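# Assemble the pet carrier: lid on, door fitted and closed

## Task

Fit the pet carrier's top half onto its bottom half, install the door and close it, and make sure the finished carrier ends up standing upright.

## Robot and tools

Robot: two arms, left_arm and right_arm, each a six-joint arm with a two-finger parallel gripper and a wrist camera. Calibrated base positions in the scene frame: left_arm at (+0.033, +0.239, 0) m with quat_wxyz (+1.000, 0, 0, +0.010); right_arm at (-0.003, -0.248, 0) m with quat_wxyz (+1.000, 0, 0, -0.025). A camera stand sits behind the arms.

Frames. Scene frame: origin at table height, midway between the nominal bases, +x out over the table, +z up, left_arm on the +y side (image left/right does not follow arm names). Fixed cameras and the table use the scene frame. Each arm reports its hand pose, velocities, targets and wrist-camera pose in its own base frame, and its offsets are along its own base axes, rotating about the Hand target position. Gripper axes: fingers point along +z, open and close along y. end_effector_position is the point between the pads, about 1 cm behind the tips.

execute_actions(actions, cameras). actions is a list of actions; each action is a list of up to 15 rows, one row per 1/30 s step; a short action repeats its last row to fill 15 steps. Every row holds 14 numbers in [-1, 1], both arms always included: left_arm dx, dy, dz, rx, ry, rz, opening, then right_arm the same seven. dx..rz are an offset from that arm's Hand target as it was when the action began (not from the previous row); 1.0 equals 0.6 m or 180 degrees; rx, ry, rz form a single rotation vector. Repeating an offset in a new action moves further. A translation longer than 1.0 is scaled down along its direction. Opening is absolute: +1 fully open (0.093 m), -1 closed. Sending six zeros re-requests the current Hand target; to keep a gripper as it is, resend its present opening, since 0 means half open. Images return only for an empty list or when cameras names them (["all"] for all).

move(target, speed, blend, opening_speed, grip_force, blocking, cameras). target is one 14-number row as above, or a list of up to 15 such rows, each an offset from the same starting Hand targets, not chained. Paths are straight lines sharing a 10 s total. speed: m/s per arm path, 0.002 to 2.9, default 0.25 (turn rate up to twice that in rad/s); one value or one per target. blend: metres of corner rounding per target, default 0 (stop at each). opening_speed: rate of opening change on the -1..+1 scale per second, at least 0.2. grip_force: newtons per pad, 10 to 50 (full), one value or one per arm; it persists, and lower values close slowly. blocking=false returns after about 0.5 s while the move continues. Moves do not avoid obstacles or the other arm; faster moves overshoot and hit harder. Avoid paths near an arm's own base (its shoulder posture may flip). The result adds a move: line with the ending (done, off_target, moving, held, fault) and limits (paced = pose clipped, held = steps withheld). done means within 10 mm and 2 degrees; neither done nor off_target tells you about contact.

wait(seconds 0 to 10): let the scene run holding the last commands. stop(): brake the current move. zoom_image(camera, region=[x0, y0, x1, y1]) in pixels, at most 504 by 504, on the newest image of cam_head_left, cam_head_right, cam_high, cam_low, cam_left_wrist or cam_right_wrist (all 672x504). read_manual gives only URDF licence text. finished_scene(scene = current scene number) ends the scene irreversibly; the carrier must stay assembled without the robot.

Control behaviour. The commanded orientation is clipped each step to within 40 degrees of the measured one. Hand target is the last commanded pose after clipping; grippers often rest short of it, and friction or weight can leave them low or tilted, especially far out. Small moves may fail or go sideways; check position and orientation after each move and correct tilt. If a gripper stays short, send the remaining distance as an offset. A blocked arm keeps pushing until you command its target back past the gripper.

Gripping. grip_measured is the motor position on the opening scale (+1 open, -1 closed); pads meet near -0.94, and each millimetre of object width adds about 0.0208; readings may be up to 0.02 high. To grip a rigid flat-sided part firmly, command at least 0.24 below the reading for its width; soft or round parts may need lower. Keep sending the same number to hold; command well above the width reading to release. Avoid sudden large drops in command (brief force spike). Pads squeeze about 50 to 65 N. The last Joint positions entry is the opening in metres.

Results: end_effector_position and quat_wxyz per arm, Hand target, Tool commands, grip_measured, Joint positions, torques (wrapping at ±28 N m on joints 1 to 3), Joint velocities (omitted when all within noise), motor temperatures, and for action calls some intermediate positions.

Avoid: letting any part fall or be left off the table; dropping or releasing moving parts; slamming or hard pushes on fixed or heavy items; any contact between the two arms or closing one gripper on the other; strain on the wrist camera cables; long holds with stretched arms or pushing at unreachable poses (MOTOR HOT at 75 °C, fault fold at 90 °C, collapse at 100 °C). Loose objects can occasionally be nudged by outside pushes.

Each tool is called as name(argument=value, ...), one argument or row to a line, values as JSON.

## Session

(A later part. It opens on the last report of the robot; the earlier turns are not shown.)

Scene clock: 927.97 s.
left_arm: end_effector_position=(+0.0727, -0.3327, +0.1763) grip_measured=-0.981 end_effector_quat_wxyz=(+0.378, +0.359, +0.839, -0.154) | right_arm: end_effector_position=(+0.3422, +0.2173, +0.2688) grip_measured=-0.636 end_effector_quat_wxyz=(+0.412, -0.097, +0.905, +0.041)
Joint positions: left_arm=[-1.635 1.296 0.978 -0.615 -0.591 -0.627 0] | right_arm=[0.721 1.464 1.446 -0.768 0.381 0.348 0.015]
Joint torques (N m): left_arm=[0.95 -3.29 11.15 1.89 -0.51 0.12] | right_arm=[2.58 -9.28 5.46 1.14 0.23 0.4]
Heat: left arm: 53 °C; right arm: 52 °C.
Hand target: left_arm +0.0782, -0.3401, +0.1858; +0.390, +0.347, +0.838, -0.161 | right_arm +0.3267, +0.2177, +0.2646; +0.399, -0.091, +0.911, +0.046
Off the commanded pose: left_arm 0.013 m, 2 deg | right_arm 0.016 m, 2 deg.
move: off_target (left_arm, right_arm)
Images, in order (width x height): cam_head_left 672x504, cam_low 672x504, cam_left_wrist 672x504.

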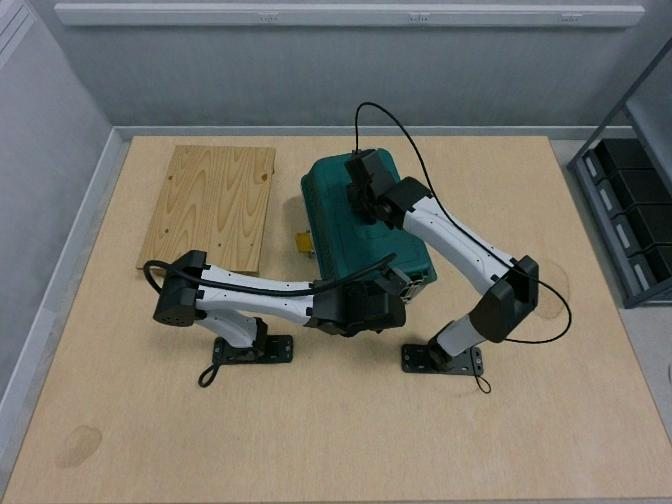

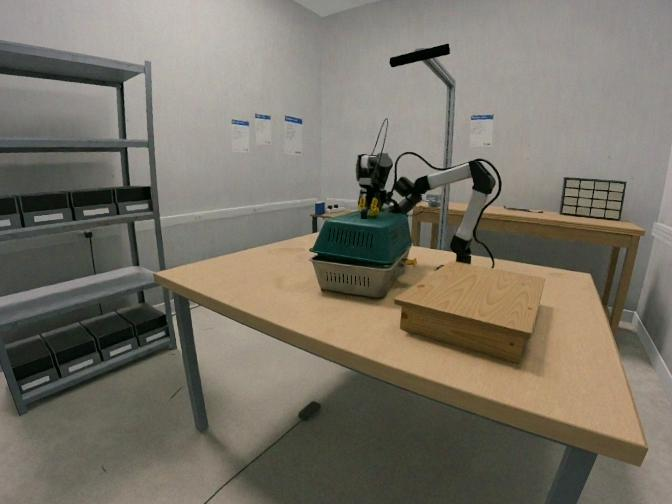

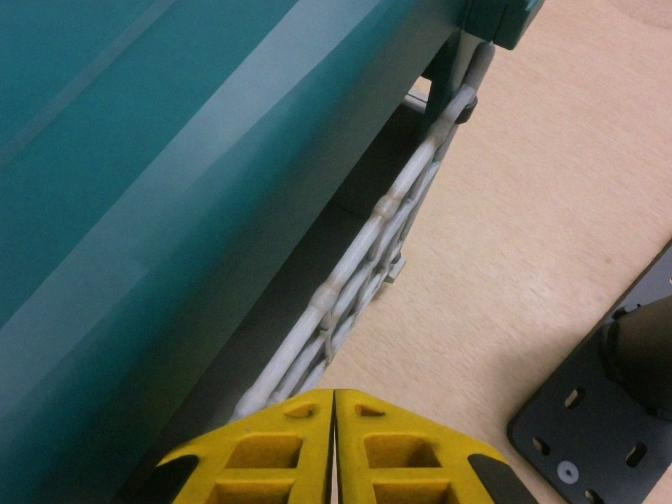

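move(
  target=[0,0,0,0,0,0,-1,-0.001,0.006,-0.012,0,0.008,0,-0.95],
  speed=0.05,
  cameras=["cam_head_left","cam_low","cam_left_wrist"],
)

zoom_image(
  camera="cam_head_left",
  region=[405, 260, 435, 290],
)

zoom_image(
  camera="cam_left_wrist",
  region=[400, 0, 580, 180],
)

zoom_image(
  camera="cam_low",
  region=[290, 190, 430, 310],
)

Scene clock: 943.07 s.
left_arm: end_effector_position=(+0.0727, -0.3327, +0.1763) grip_measured=-0.981 end_effector_quat_wxyz=(+0.378, +0.359, +0.839, -0.154) | right_arm: end_effector_position=(+0.3420, +0.2177, +0.2689) grip_measured=-0.636 end_effector_quat_wxyz=(+0.413, -0.096, +0.905, +0.041)
Joint positions: left_arm=[-1.635 1.296 0.978 -0.615 -0.591 -0.627 0] | right_arm=[0.722 1.464 1.446 -0.768 0.382 0.351 0.015]
Joint torques (N m): left_arm=[0.95 -3.29 11.15 1.89 -0.51 0.12] | right_arm=[2.8 -7.84 5.75 1.03 0.13 0.53]
Heat: left arm: 53 °C; right arm: 52 °C.
Hand target: left_arm +0.0782, -0.3401, +0.1858; +0.390, +0.347, +0.838, -0.161 | right_arm +0.3260, +0.2214, +0.2575; +0.388, -0.090, +0.916, +0.047
Off the commanded pose: left_arm 0.013 m, 2 deg | right_arm 0.020 m, 3 deg.
move: off_target (left_arm, right_arm)
Images, in order (width x height): cam_head_left 672x504, cam_low 672x504, cam_left_wrist 672x504.

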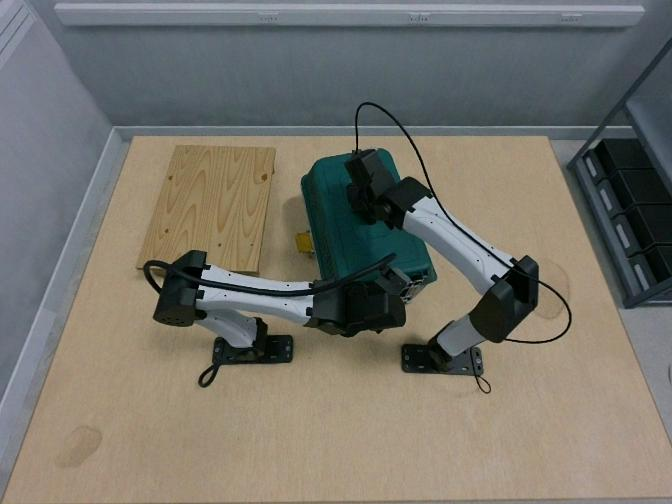

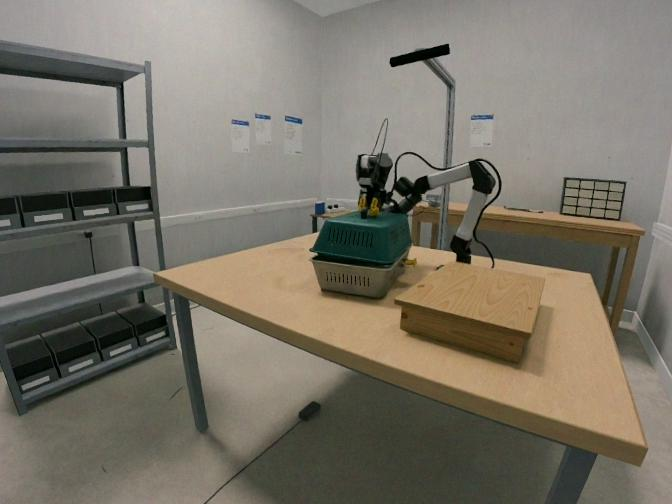

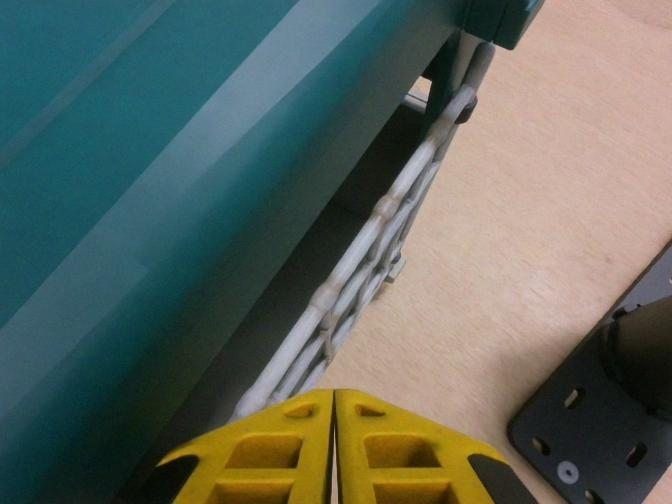

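Scaled by 16.800 from the camera's 672x504 image, which has a finer 960x720 frame.

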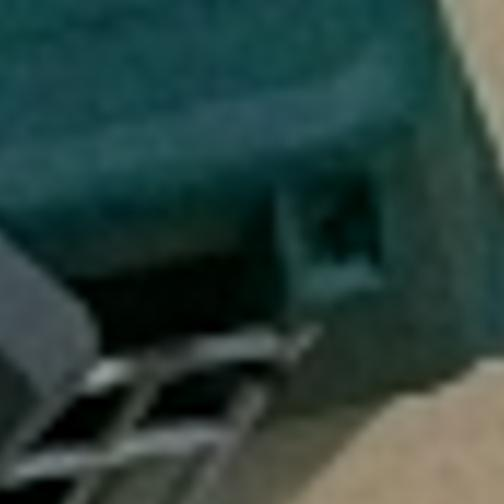

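Scaled by 2.800 from the camera's 672x504 image, which has a finer 960x720 frame.

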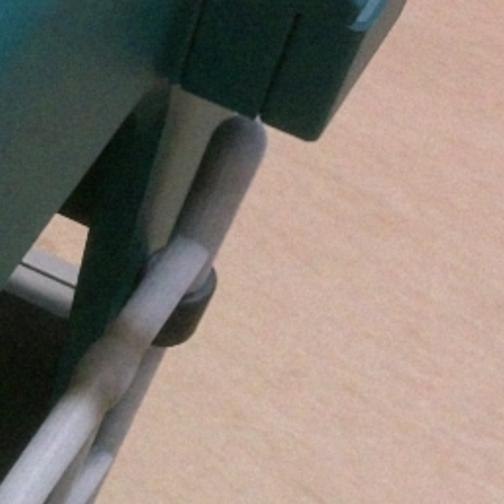

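Scaled by 3.600 from the camera's 672x504 image, which has a finer 960x720 frame.

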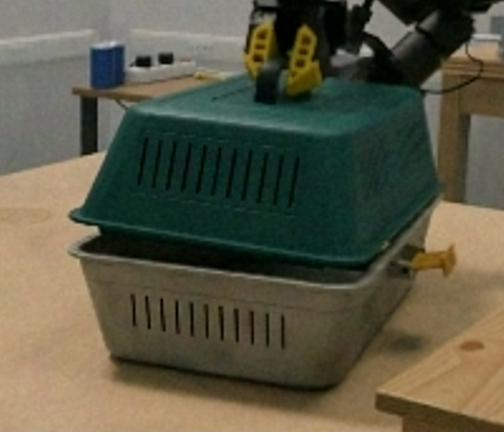

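move(
  target=[
    [0,0,0,0,0,0,-1,0.004,0,0.03,0,0,0,-0.95],
    [0,0,0,0,0,0,-1,0.003,0.008,0.03,0,0,0,-0.95],
  ],
  speed=0.05,
  cameras=["cam_head_left","cam_head_right","cam_left_wrist"],
)

zoom_image(
  camera="cam_head_left",
  region=[405, 260, 435, 290],
)

zoom_image(
  camera="cam_left_wrist",
  region=[400, 0, 580, 180],
)

zoom_image(
  camera="cam_head_right",
  region=[395, 265, 425, 295],
)

Scene clock: 966.63 s.
left_arm: end_effector_position=(+0.0726, -0.3327, +0.1762) grip_measured=-0.981 end_effector_quat_wxyz=(+0.378, +0.359, +0.839, -0.154) | right_arm: end_effector_position=(+0.3378, +0.2213, +0.2745) grip_measured=-0.636 end_effector_quat_wxyz=(+0.402, -0.098, +0.910, +0.038)
Joint positions: left_arm=[-1.635 1.296 0.978 -0.615 -0.591 -0.627 0] | right_arm=[0.738 1.485 1.507 -0.837 0.388 0.368 0.015]
Joint torques (N m): left_arm=[0.95 -3.29 11.15 1.89 -0.52 0.12] | right_arm=[2.19 -7.02 9.05 0.98 0.15 0.43]
Heat: left arm: 53 °C; right arm: 51 °C.
Hand target: left_arm +0.0783, -0.3401, +0.1858; +0.390, +0.347, +0.838, -0.161 | right_arm +0.3279, +0.2263, +0.2754; +0.388, -0.090, +0.916, +0.047
Off the commanded pose: left_arm 0.013 m, 2 deg | right_arm 0.011 m, 2 deg.
move: off_target (left_arm, right_arm)
Images, in order (width x height): cam_head_left 672x504, cam_head_right 672x504, cam_left_wrist 672x504.

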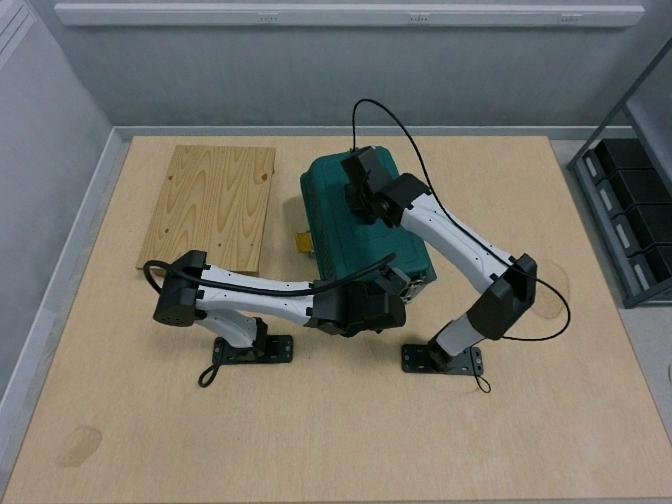

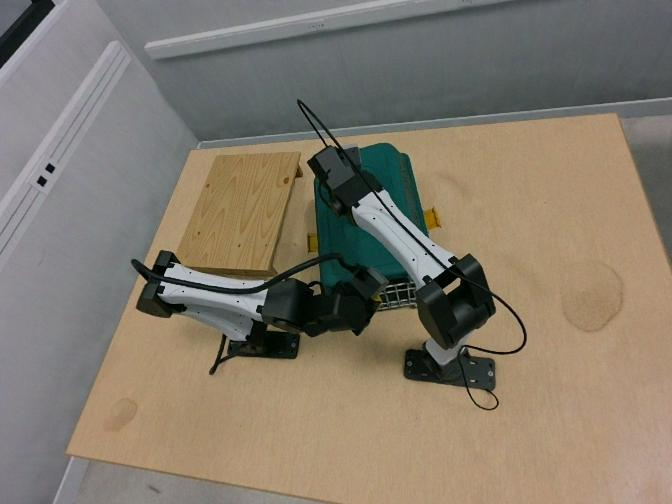

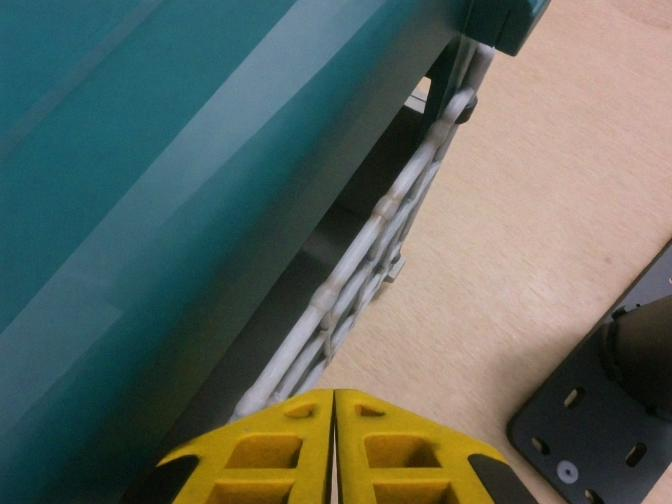

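Scaled by 16.800 from the camera's 672x504 image, which has a finer 960x720 frame.

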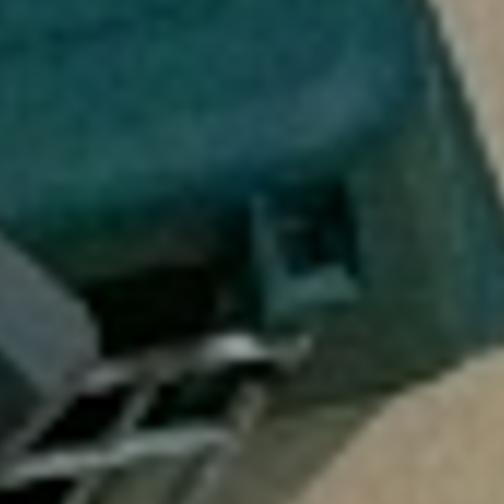

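Scaled by 2.800 from the camera's 672x504 image, which has a finer 960x720 frame.

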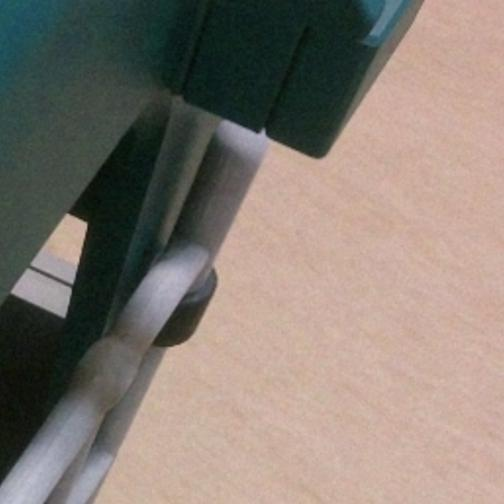

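Scaled by 16.800 from the camera's 672x504 image, which has a finer 960x720 frame.

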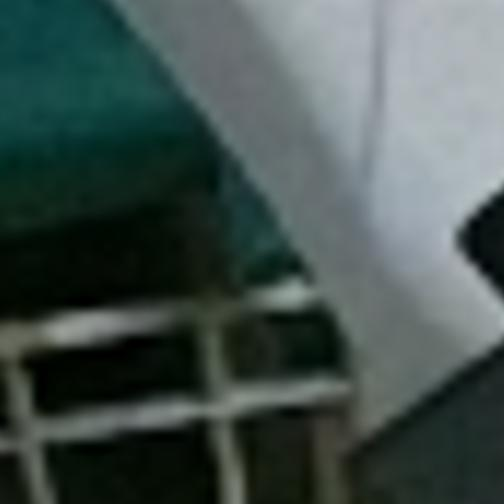

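move(
  target=[0,0,0,0,0,0,-1,0.002,-0.001,-0.014,0,0.004,0,-0.95],
  speed=0.05,
  cameras=["cam_head_left","cam_low","cam_left_wrist"],
)

zoom_image(
  camera="cam_head_left",
  region=[405, 260, 435, 290],
)

zoom_image(
  camera="cam_left_wrist",
  region=[400, 0, 580, 180],
)

zoom_image(
  camera="cam_low",
  region=[290, 190, 430, 310],
)

Scene clock: 984.97 s.
left_arm: end_effector_position=(+0.0726, -0.3327, +0.1762) grip_measured=-0.981 end_effector_quat_wxyz=(+0.378, +0.359, +0.839, -0.154) | right_arm: end_effector_position=(+0.3378, +0.2213, +0.2745) grip_measured=-0.636 end_effector_quat_wxyz=(+0.402, -0.098, +0.910, +0.038)
Joint positions: left_arm=[-1.635 1.296 0.978 -0.615 -0.591 -0.627 0] | right_arm=[0.738 1.485 1.507 -0.837 0.388 0.368 0.015]
Joint torques (N m): left_arm=[0.94 -3.29 11.15 1.89 -0.52 0.12] | right_arm=[1.58 -6.83 7.09 1.12 0.05 0.43]
Heat: left arm: 54 °C; right arm: 54 °C.
Hand target: left_arm +0.0783, -0.3401, +0.1858; +0.390, +0.347, +0.838, -0.161 | right_arm +0.3291, +0.2257, +0.2670; +0.382, -0.090, +0.919, +0.047
Off the commanded pose: left_arm 0.013 m, 2 deg | right_arm 0.012 m, 3 deg.
move: off_target (left_arm, right_arm)
Images, in order (width x height): cam_head_left 672x504, cam_low 672x504, cam_left_wrist 672x504.

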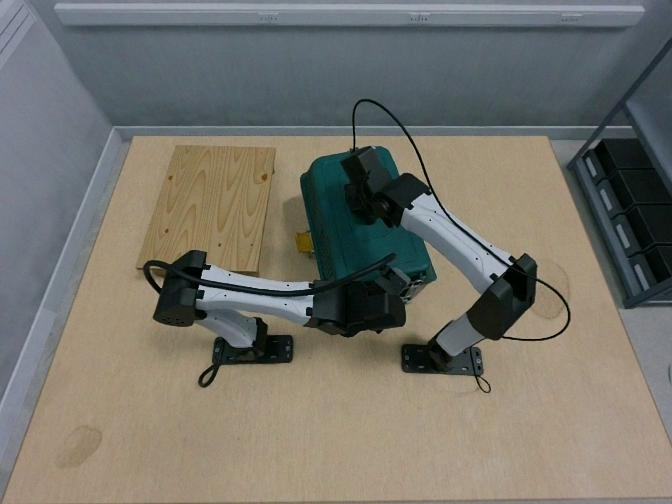

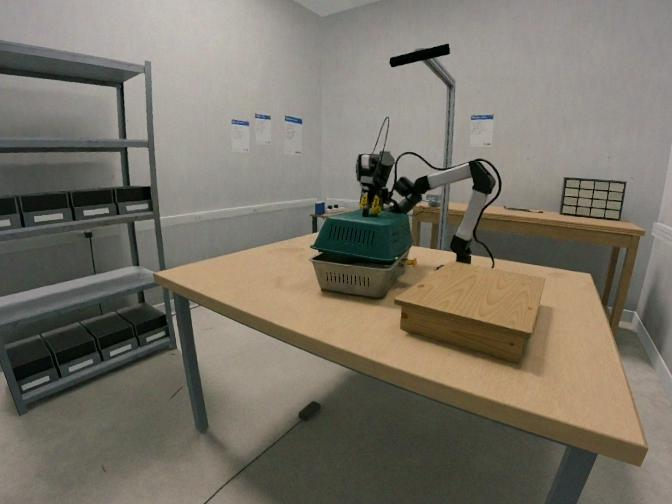

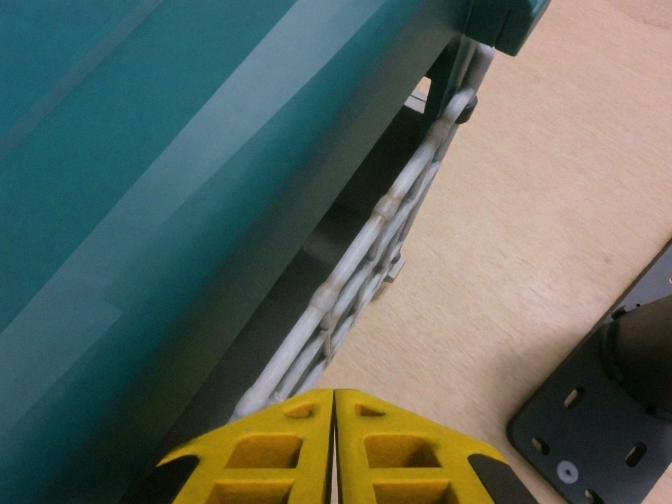

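Scaled by 16.800 from the camera's 672x504 image, which has a finer 960x720 frame.

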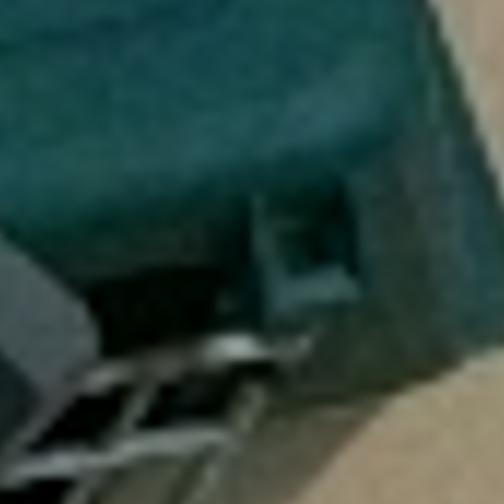

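Scaled by 2.800 from the camera's 672x504 image, which has a finer 960x720 frame.

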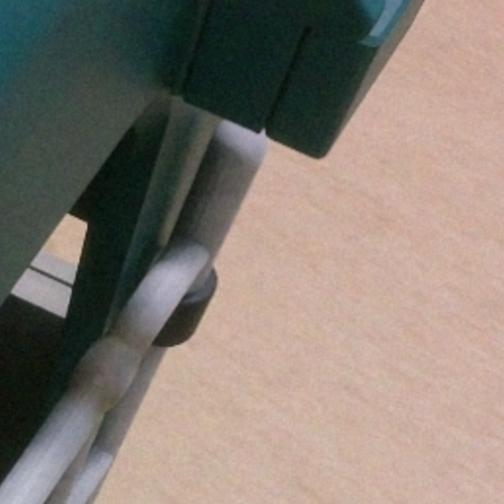

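Scaled by 3.600 from the camera's 672x504 image, which has a finer 960x720 frame.

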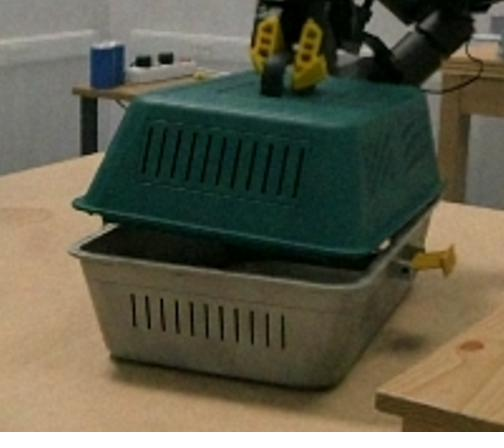

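move(
  target=[0,0,0,0,0,0,-1,0.002,-0.001,-0.012,0,0.004,0,-0.95],
  speed=0.05,
  cameras=["cam_head_left","cam_low","cam_left_wrist"],
)

zoom_image(
  camera="cam_head_left",
  region=[405, 260, 435, 290],
)

zoom_image(
  camera="cam_left_wrist",
  region=[400, 0, 580, 180],
)

zoom_image(
  camera="cam_low",
  region=[290, 190, 430, 310],
)

Scene clock: 995.43 s.
left_arm: end_effector_position=(+0.0726, -0.3327, +0.1762) grip_measured=-0.981 end_effector_quat_wxyz=(+0.378, +0.359, +0.839, -0.154) | right_arm: end_effector_position=(+0.3386, +0.2222, +0.2730) grip_measured=-0.636 end_effector_quat_wxyz=(+0.401, -0.098, +0.910, +0.037)
Joint positions: left_arm=[-1.635 1.296 0.978 -0.615 -0.591 -0.627 0] | right_arm=[0.738 1.49 1.507 -0.834 0.387 0.368 0.015]
Joint torques (N m): left_arm=[0.95 -3.29 11.14 1.89 -0.52 0.12] | right_arm=[0.94 -6.99 5.68 1.19 -0.05 0.43]
Heat: left arm: 54 °C; right arm: 54 °C.
Hand target: left_arm +0.0783, -0.3401, +0.1858; +0.390, +0.347, +0.838, -0.161 | right_arm +0.3303, +0.2251, +0.2598; +0.376, -0.090, +0.921, +0.048
Off the commanded pose: left_arm 0.013 m, 2 deg | right_arm 0.016 m, 3 deg.
move: off_target (left_arm, right_arm)
Images, in order (width x height): cam_head_left 672x504, cam_low 672x504, cam_left_wrist 672x504.

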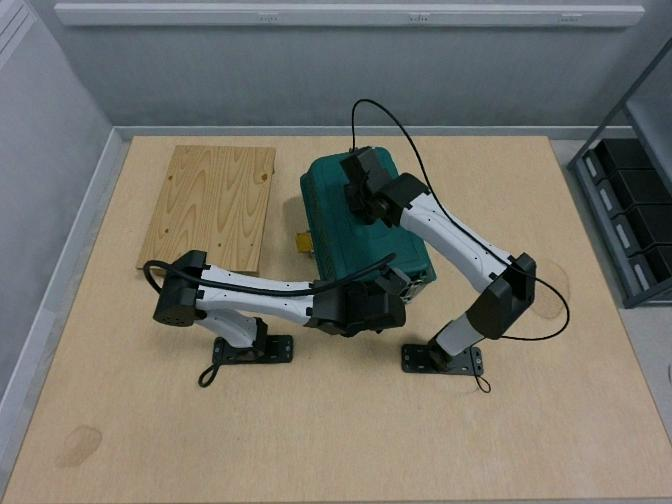

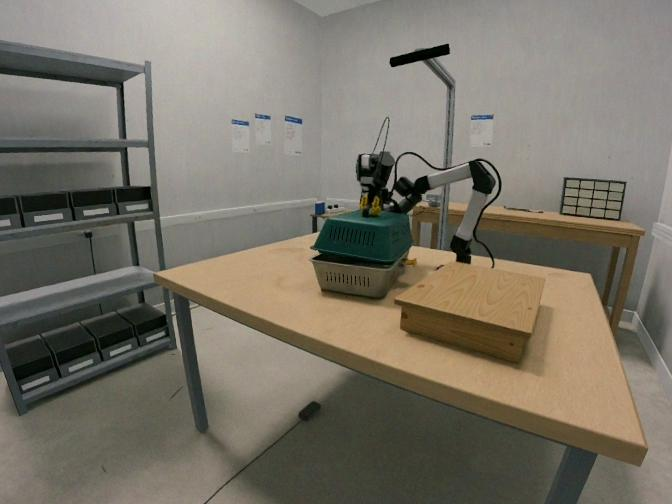

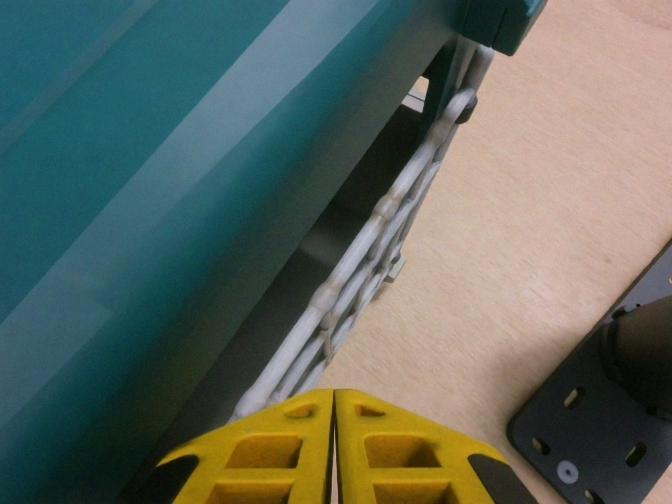

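Scaled by 16.800 from the camera's 672x504 image, which has a finer 960x720 frame.

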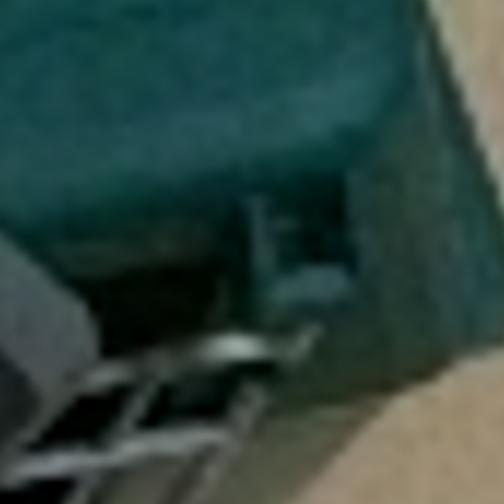

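Scaled by 2.800 from the camera's 672x504 image, which has a finer 960x720 frame.

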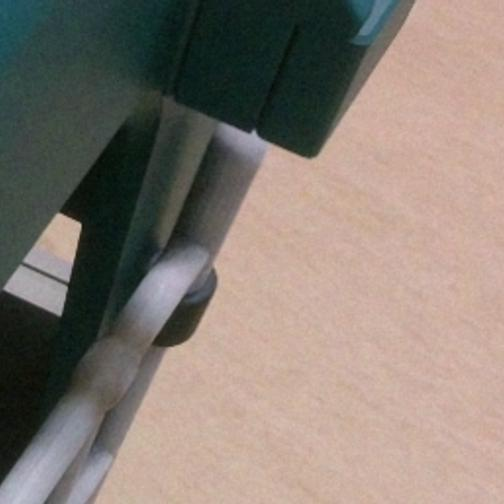

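Scaled by 3.600 from the camera's 672x504 image, which has a finer 960x720 frame.

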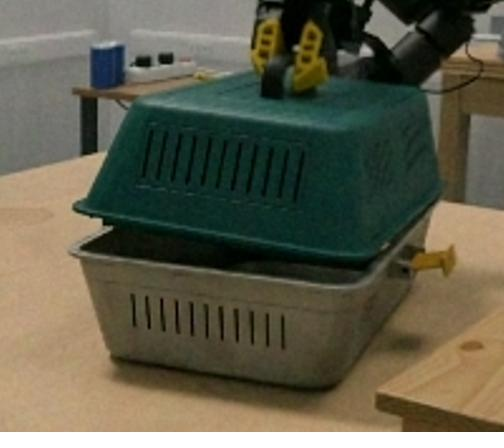

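move(
  target=[0,0,0,0,0,0,-1,-0.004,0,-0.012,0,0,0,-0.95],
  speed=0.05,
  cameras=["cam_head_left","cam_low","cam_left_wrist"],
)

zoom_image(
  camera="cam_head_left",
  region=[405, 260, 435, 290],
)

zoom_image(
  camera="cam_left_wrist",
  region=[400, 0, 580, 180],
)

zoom_image(
  camera="cam_low",
  region=[290, 190, 430, 310],
)

Scene clock: 1005.93 s.
left_arm: end_effector_position=(+0.0724, -0.3328, +0.1762) grip_measured=-0.981 end_effector_quat_wxyz=(+0.377, +0.359, +0.840, -0.154) | right_arm: end_effector_position=(+0.3409, +0.2246, +0.2660) grip_measured=-0.636 end_effector_quat_wxyz=(+0.404, -0.098, +0.909, +0.040)
Joint positions: left_arm=[-1.635 1.296 0.978 -0.614 -0.59 -0.627 0] | right_arm=[0.738 1.49 1.474 -0.793 0.386 0.368 0.015]
Joint torques (N m): left_arm=[0.94 -3.29 11.15 1.89 -0.53 0.12] | right_arm=[1.36 -8.02 5.22 1.08 -0.01 0.48]
Heat: left arm: 54 °C; right arm: 53 °C.
Hand target: left_arm +0.0783, -0.3402, +0.1858; +0.390, +0.347, +0.838, -0.161 | right_arm +0.3279, +0.2250, +0.2525; +0.376, -0.090, +0.921, +0.048
Off the commanded pose: left_arm 0.013 m, 2 deg | right_arm 0.019 m, 4 deg.
move: off_target (left_arm, right_arm)
Images, in order (width x height): cam_head_left 672x504, cam_low 672x504, cam_left_wrist 672x504.

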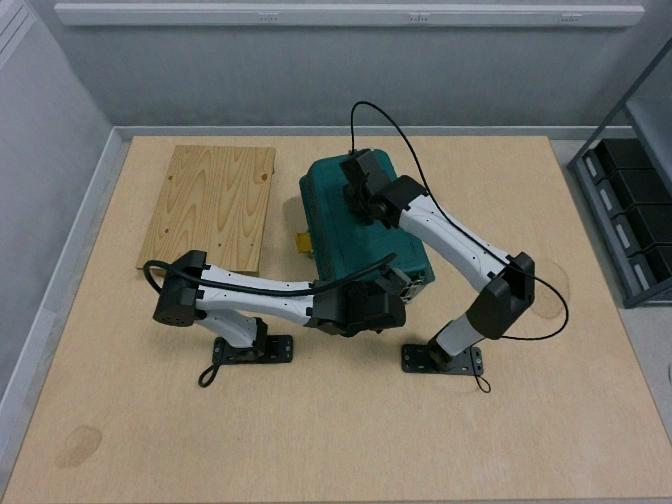

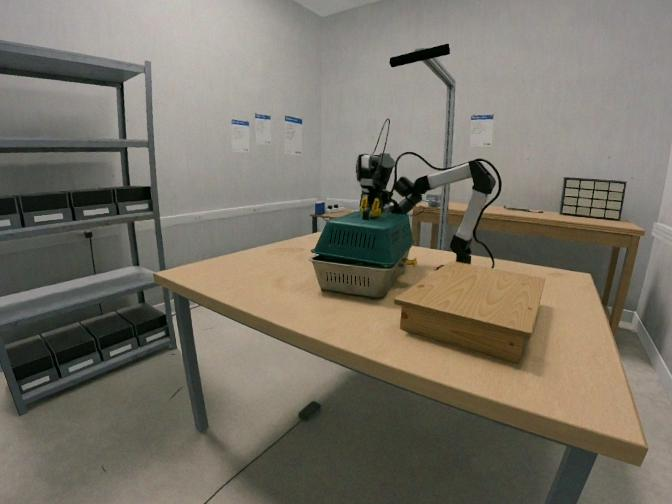

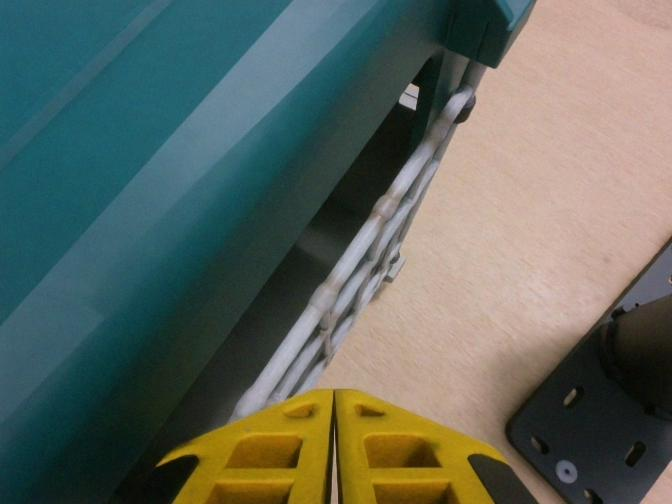

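Scaled by 16.800 from the camera's 672x504 image, which has a finer 960x720 frame.

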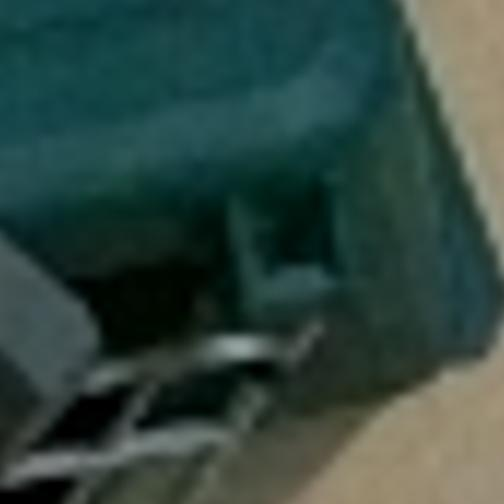

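Scaled by 2.800 from the camera's 672x504 image, which has a finer 960x720 frame.

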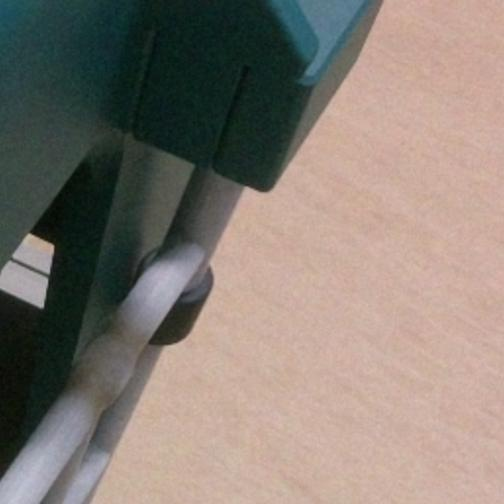

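Scaled by 3.600 from the camera's 672x504 image, which has a finer 960x720 frame.

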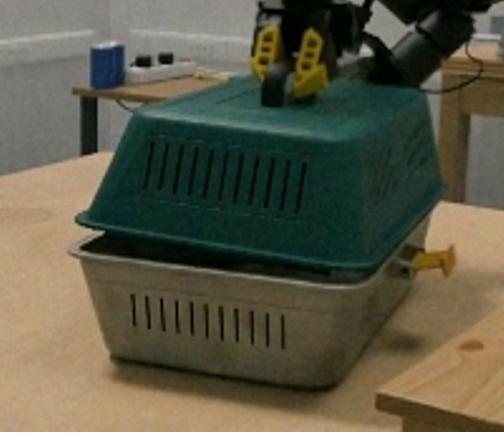

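move(
  target=[0,0,0,0,0,0,-1,-0.008,-0.006,-0.004,0,-0.002,0,-0.95],
  speed=0.05,
  cameras=["cam_head_left","cam_low","cam_left_wrist"],
)

zoom_image(
  camera="cam_head_left",
  region=[405, 260, 435, 290],
)

zoom_image(
  camera="cam_left_wrist",
  region=[400, 0, 580, 180],
)

zoom_image(
  camera="cam_low",
  region=[290, 190, 430, 310],
)

Scene clock: 1023.97 s.
left_arm: end_effector_position=(+0.0724, -0.3329, +0.1762) grip_measured=-0.981 end_effector_quat_wxyz=(+0.378, +0.359, +0.839, -0.154) | right_arm: end_effector_position=(+0.3414, +0.2237, +0.2647) grip_measured=-0.636 end_effector_quat_wxyz=(+0.412, -0.095, +0.905, +0.042)
Joint positions: left_arm=[-1.635 1.296 0.978 -0.614 -0.59 -0.627 0] | right_arm=[0.738 1.475 1.44 -0.756 0.392 0.366 0.015]
Joint torques (N m): left_arm=[0.95 -3.29 11.15 1.88 -0.53 0.12] | right_arm=[1.65 -8.88 4.89 0.89 -0.01 0.49]
Heat: left arm: 54 °C; right arm: 51 °C.
Hand target: left_arm +0.0783, -0.3401, +0.1858; +0.390, +0.347, +0.838, -0.161 | right_arm +0.3230, +0.2215, +0.2501; +0.379, -0.090, +0.920, +0.048
Off the commanded pose: left_arm 0.013 m, 2 deg | right_arm 0.023 m, 4 deg.
move: off_target (left_arm, right_arm)
Images, in order (width x height): cam_head_left 672x504, cam_low 672x504, cam_left_wrist 672x504.

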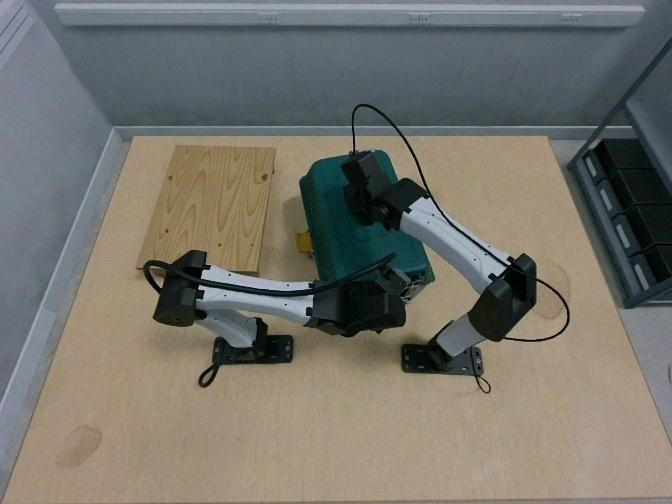

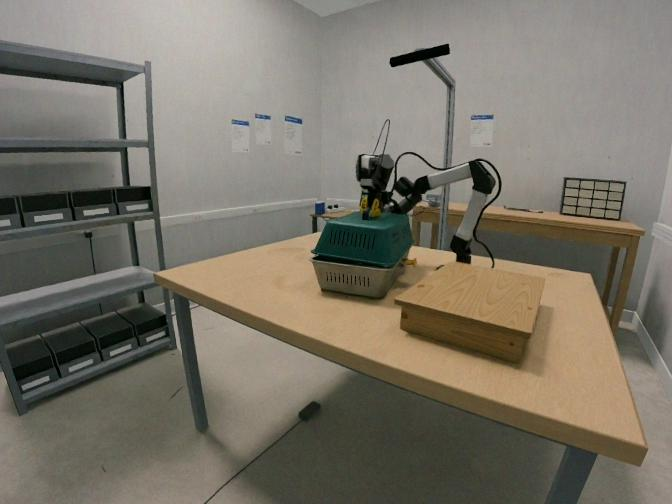

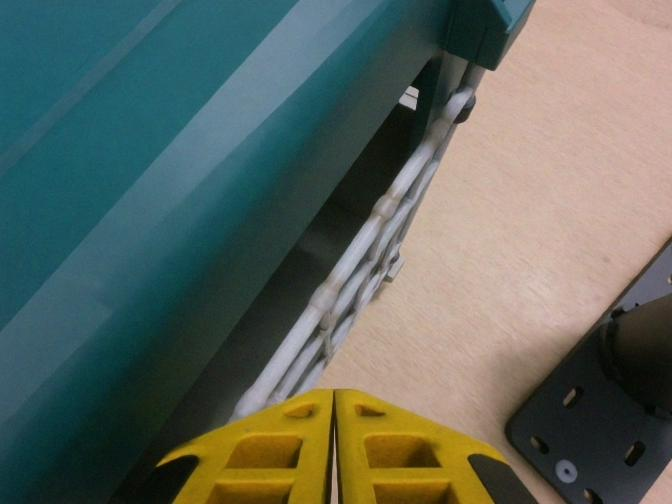

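Scaled by 16.800 from the camera's 672x504 image, which has a finer 960x720 frame.

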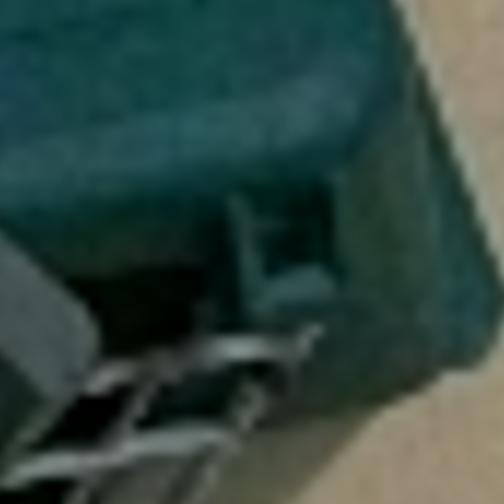

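Scaled by 2.800 from the camera's 672x504 image, which has a finer 960x720 frame.

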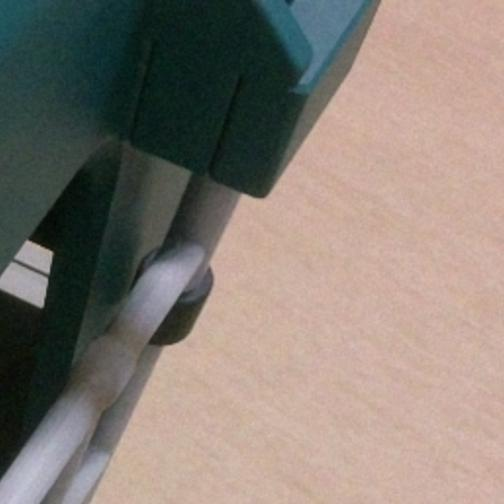

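Scaled by 3.600 from the camera's 672x504 image, which has a finer 960x720 frame.

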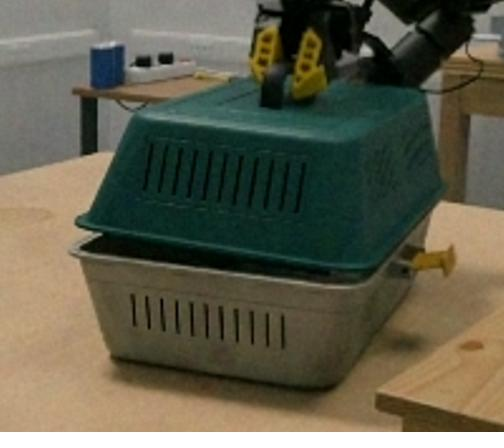

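move(
  target=[0,0,0,0,0,0,-1,-0.006,0,-0.012,0,0.006,0,-0.95],
  speed=0.05,
  cameras=["cam_head_left","cam_head_right","cam_low","cam_left_wrist"],
)

zoom_image(
  camera="cam_head_left",
  region=[405, 260, 435, 290],
)

zoom_image(
  camera="cam_left_wrist",
  region=[400, 0, 580, 180],
)

zoom_image(
  camera="cam_low",
  region=[290, 190, 430, 310],
)

zoom_image(
  camera="cam_head_right",
  region=[380, 255, 430, 305],
)

Scene clock: 1064.33 s.
left_arm: end_effector_position=(+0.0724, -0.3329, +0.1762) grip_measured=-0.981 end_effector_quat_wxyz=(+0.377, +0.359, +0.840, -0.155) | right_arm: end_effector_position=(+0.3413, +0.2232, +0.2642) grip_measured=-0.636 end_effector_quat_wxyz=(+0.415, -0.094, +0.904, +0.043)
Joint positions: left_arm=[-1.635 1.296 0.978 -0.614 -0.589 -0.627 0] | right_arm=[0.738 1.468 1.427 -0.743 0.394 0.366 0.015]
Joint torques (N m): left_arm=[0.94 -3.29 11.17 1.88 -0.53 0.12] | right_arm=[1.89 -8.46 4.52 0.76 -0.09 0.61]
Motor temperatures (°C): left_arm=[28 29 54 39 28 27 26] | right_arm=[27 49 49 29 24 28 28]
Heat: left arm: 54 °C; right arm: 49 °C.
Hand target: left_arm +0.0783, -0.3401, +0.1858; +0.390, +0.347, +0.838, -0.161 | right_arm +0.3195, +0.2215, +0.2430; +0.371, -0.089, +0.923, +0.048
Off the commanded pose: left_arm 0.013 m, 2 deg | right_arm 0.031 m, 6 deg.
move: off_target (left_arm, right_arm)
Images, in order (width x height): cam_head_left 672x504, cam_head_right 672x504, cam_low 672x504, cam_left_wrist 672x504.

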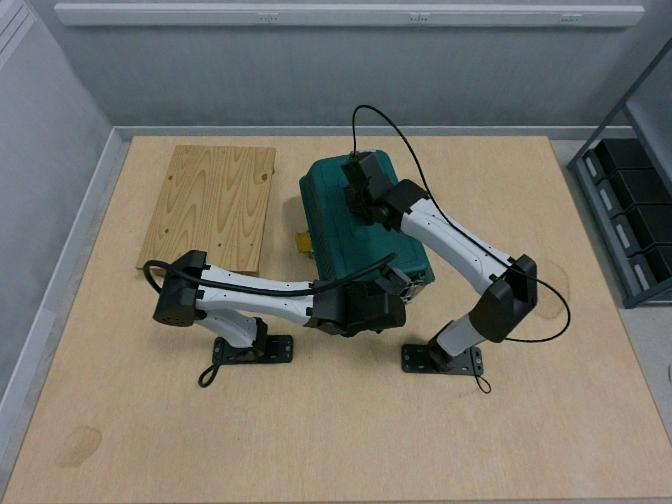

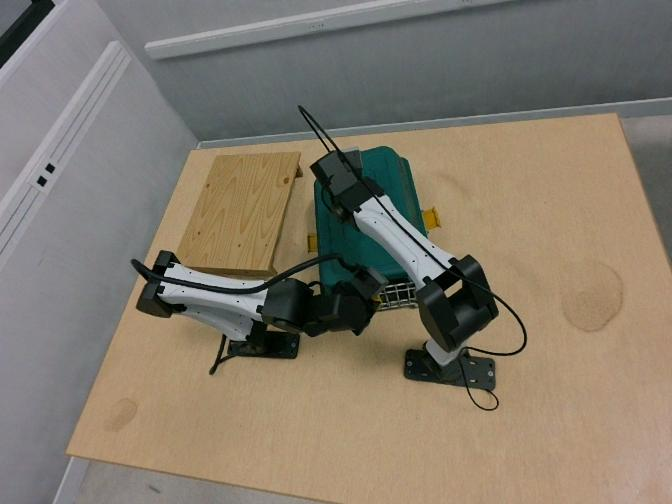

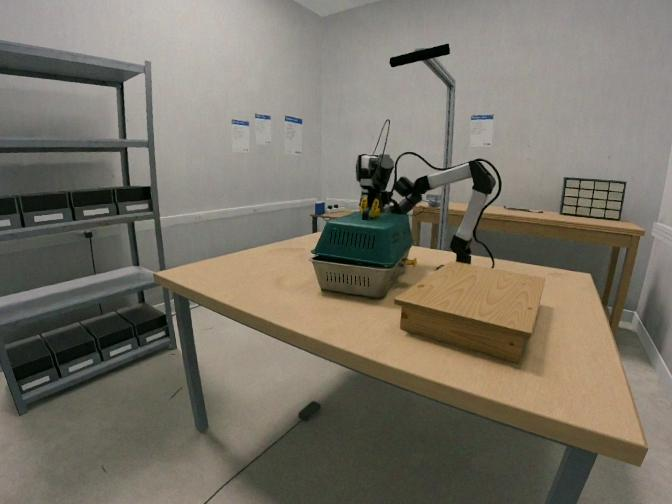

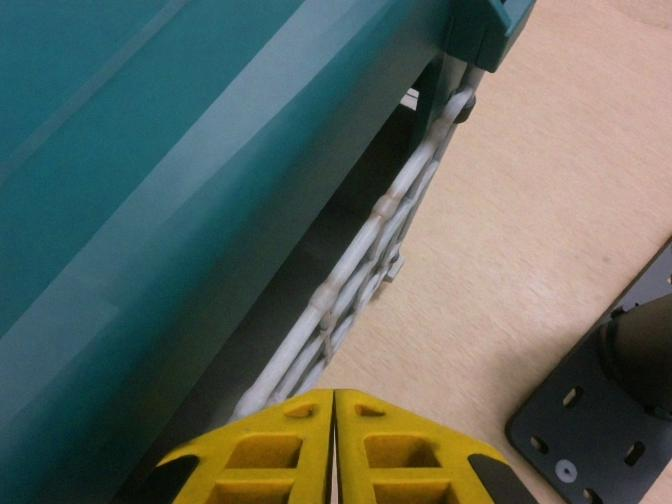

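Scaled by 16.800 from the camera's 672x504 image, which has a finer 960x720 frame.

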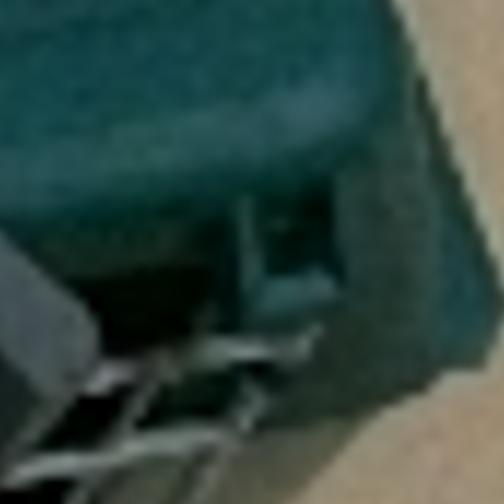

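Scaled by 2.800 from the camera's 672x504 image, which has a finer 960x720 frame.

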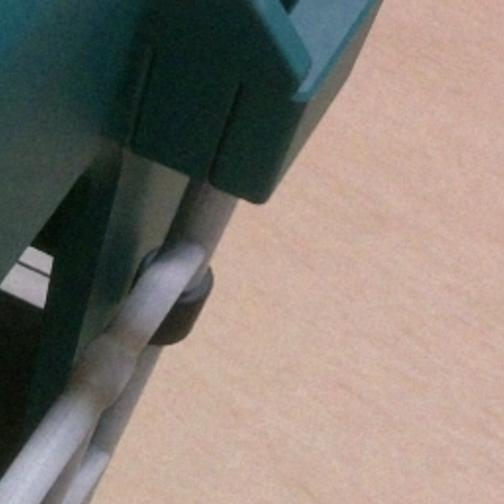

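Scaled by 3.600 from the camera's 672x504 image, which has a finer 960x720 frame.

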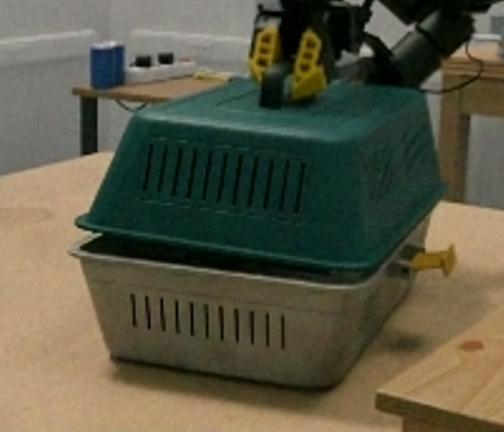

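Scaled by 10.080 from the camera's 672x504 image, which has a finer 960x720 frame.

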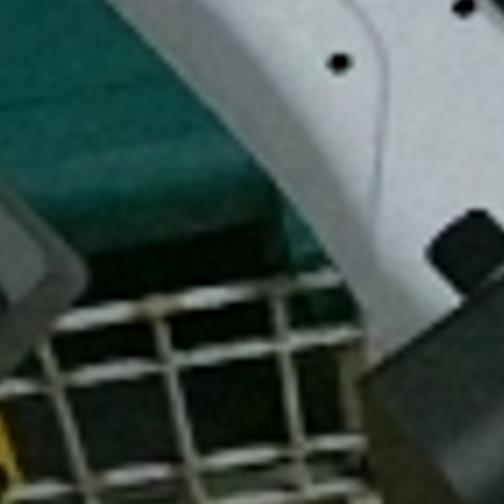

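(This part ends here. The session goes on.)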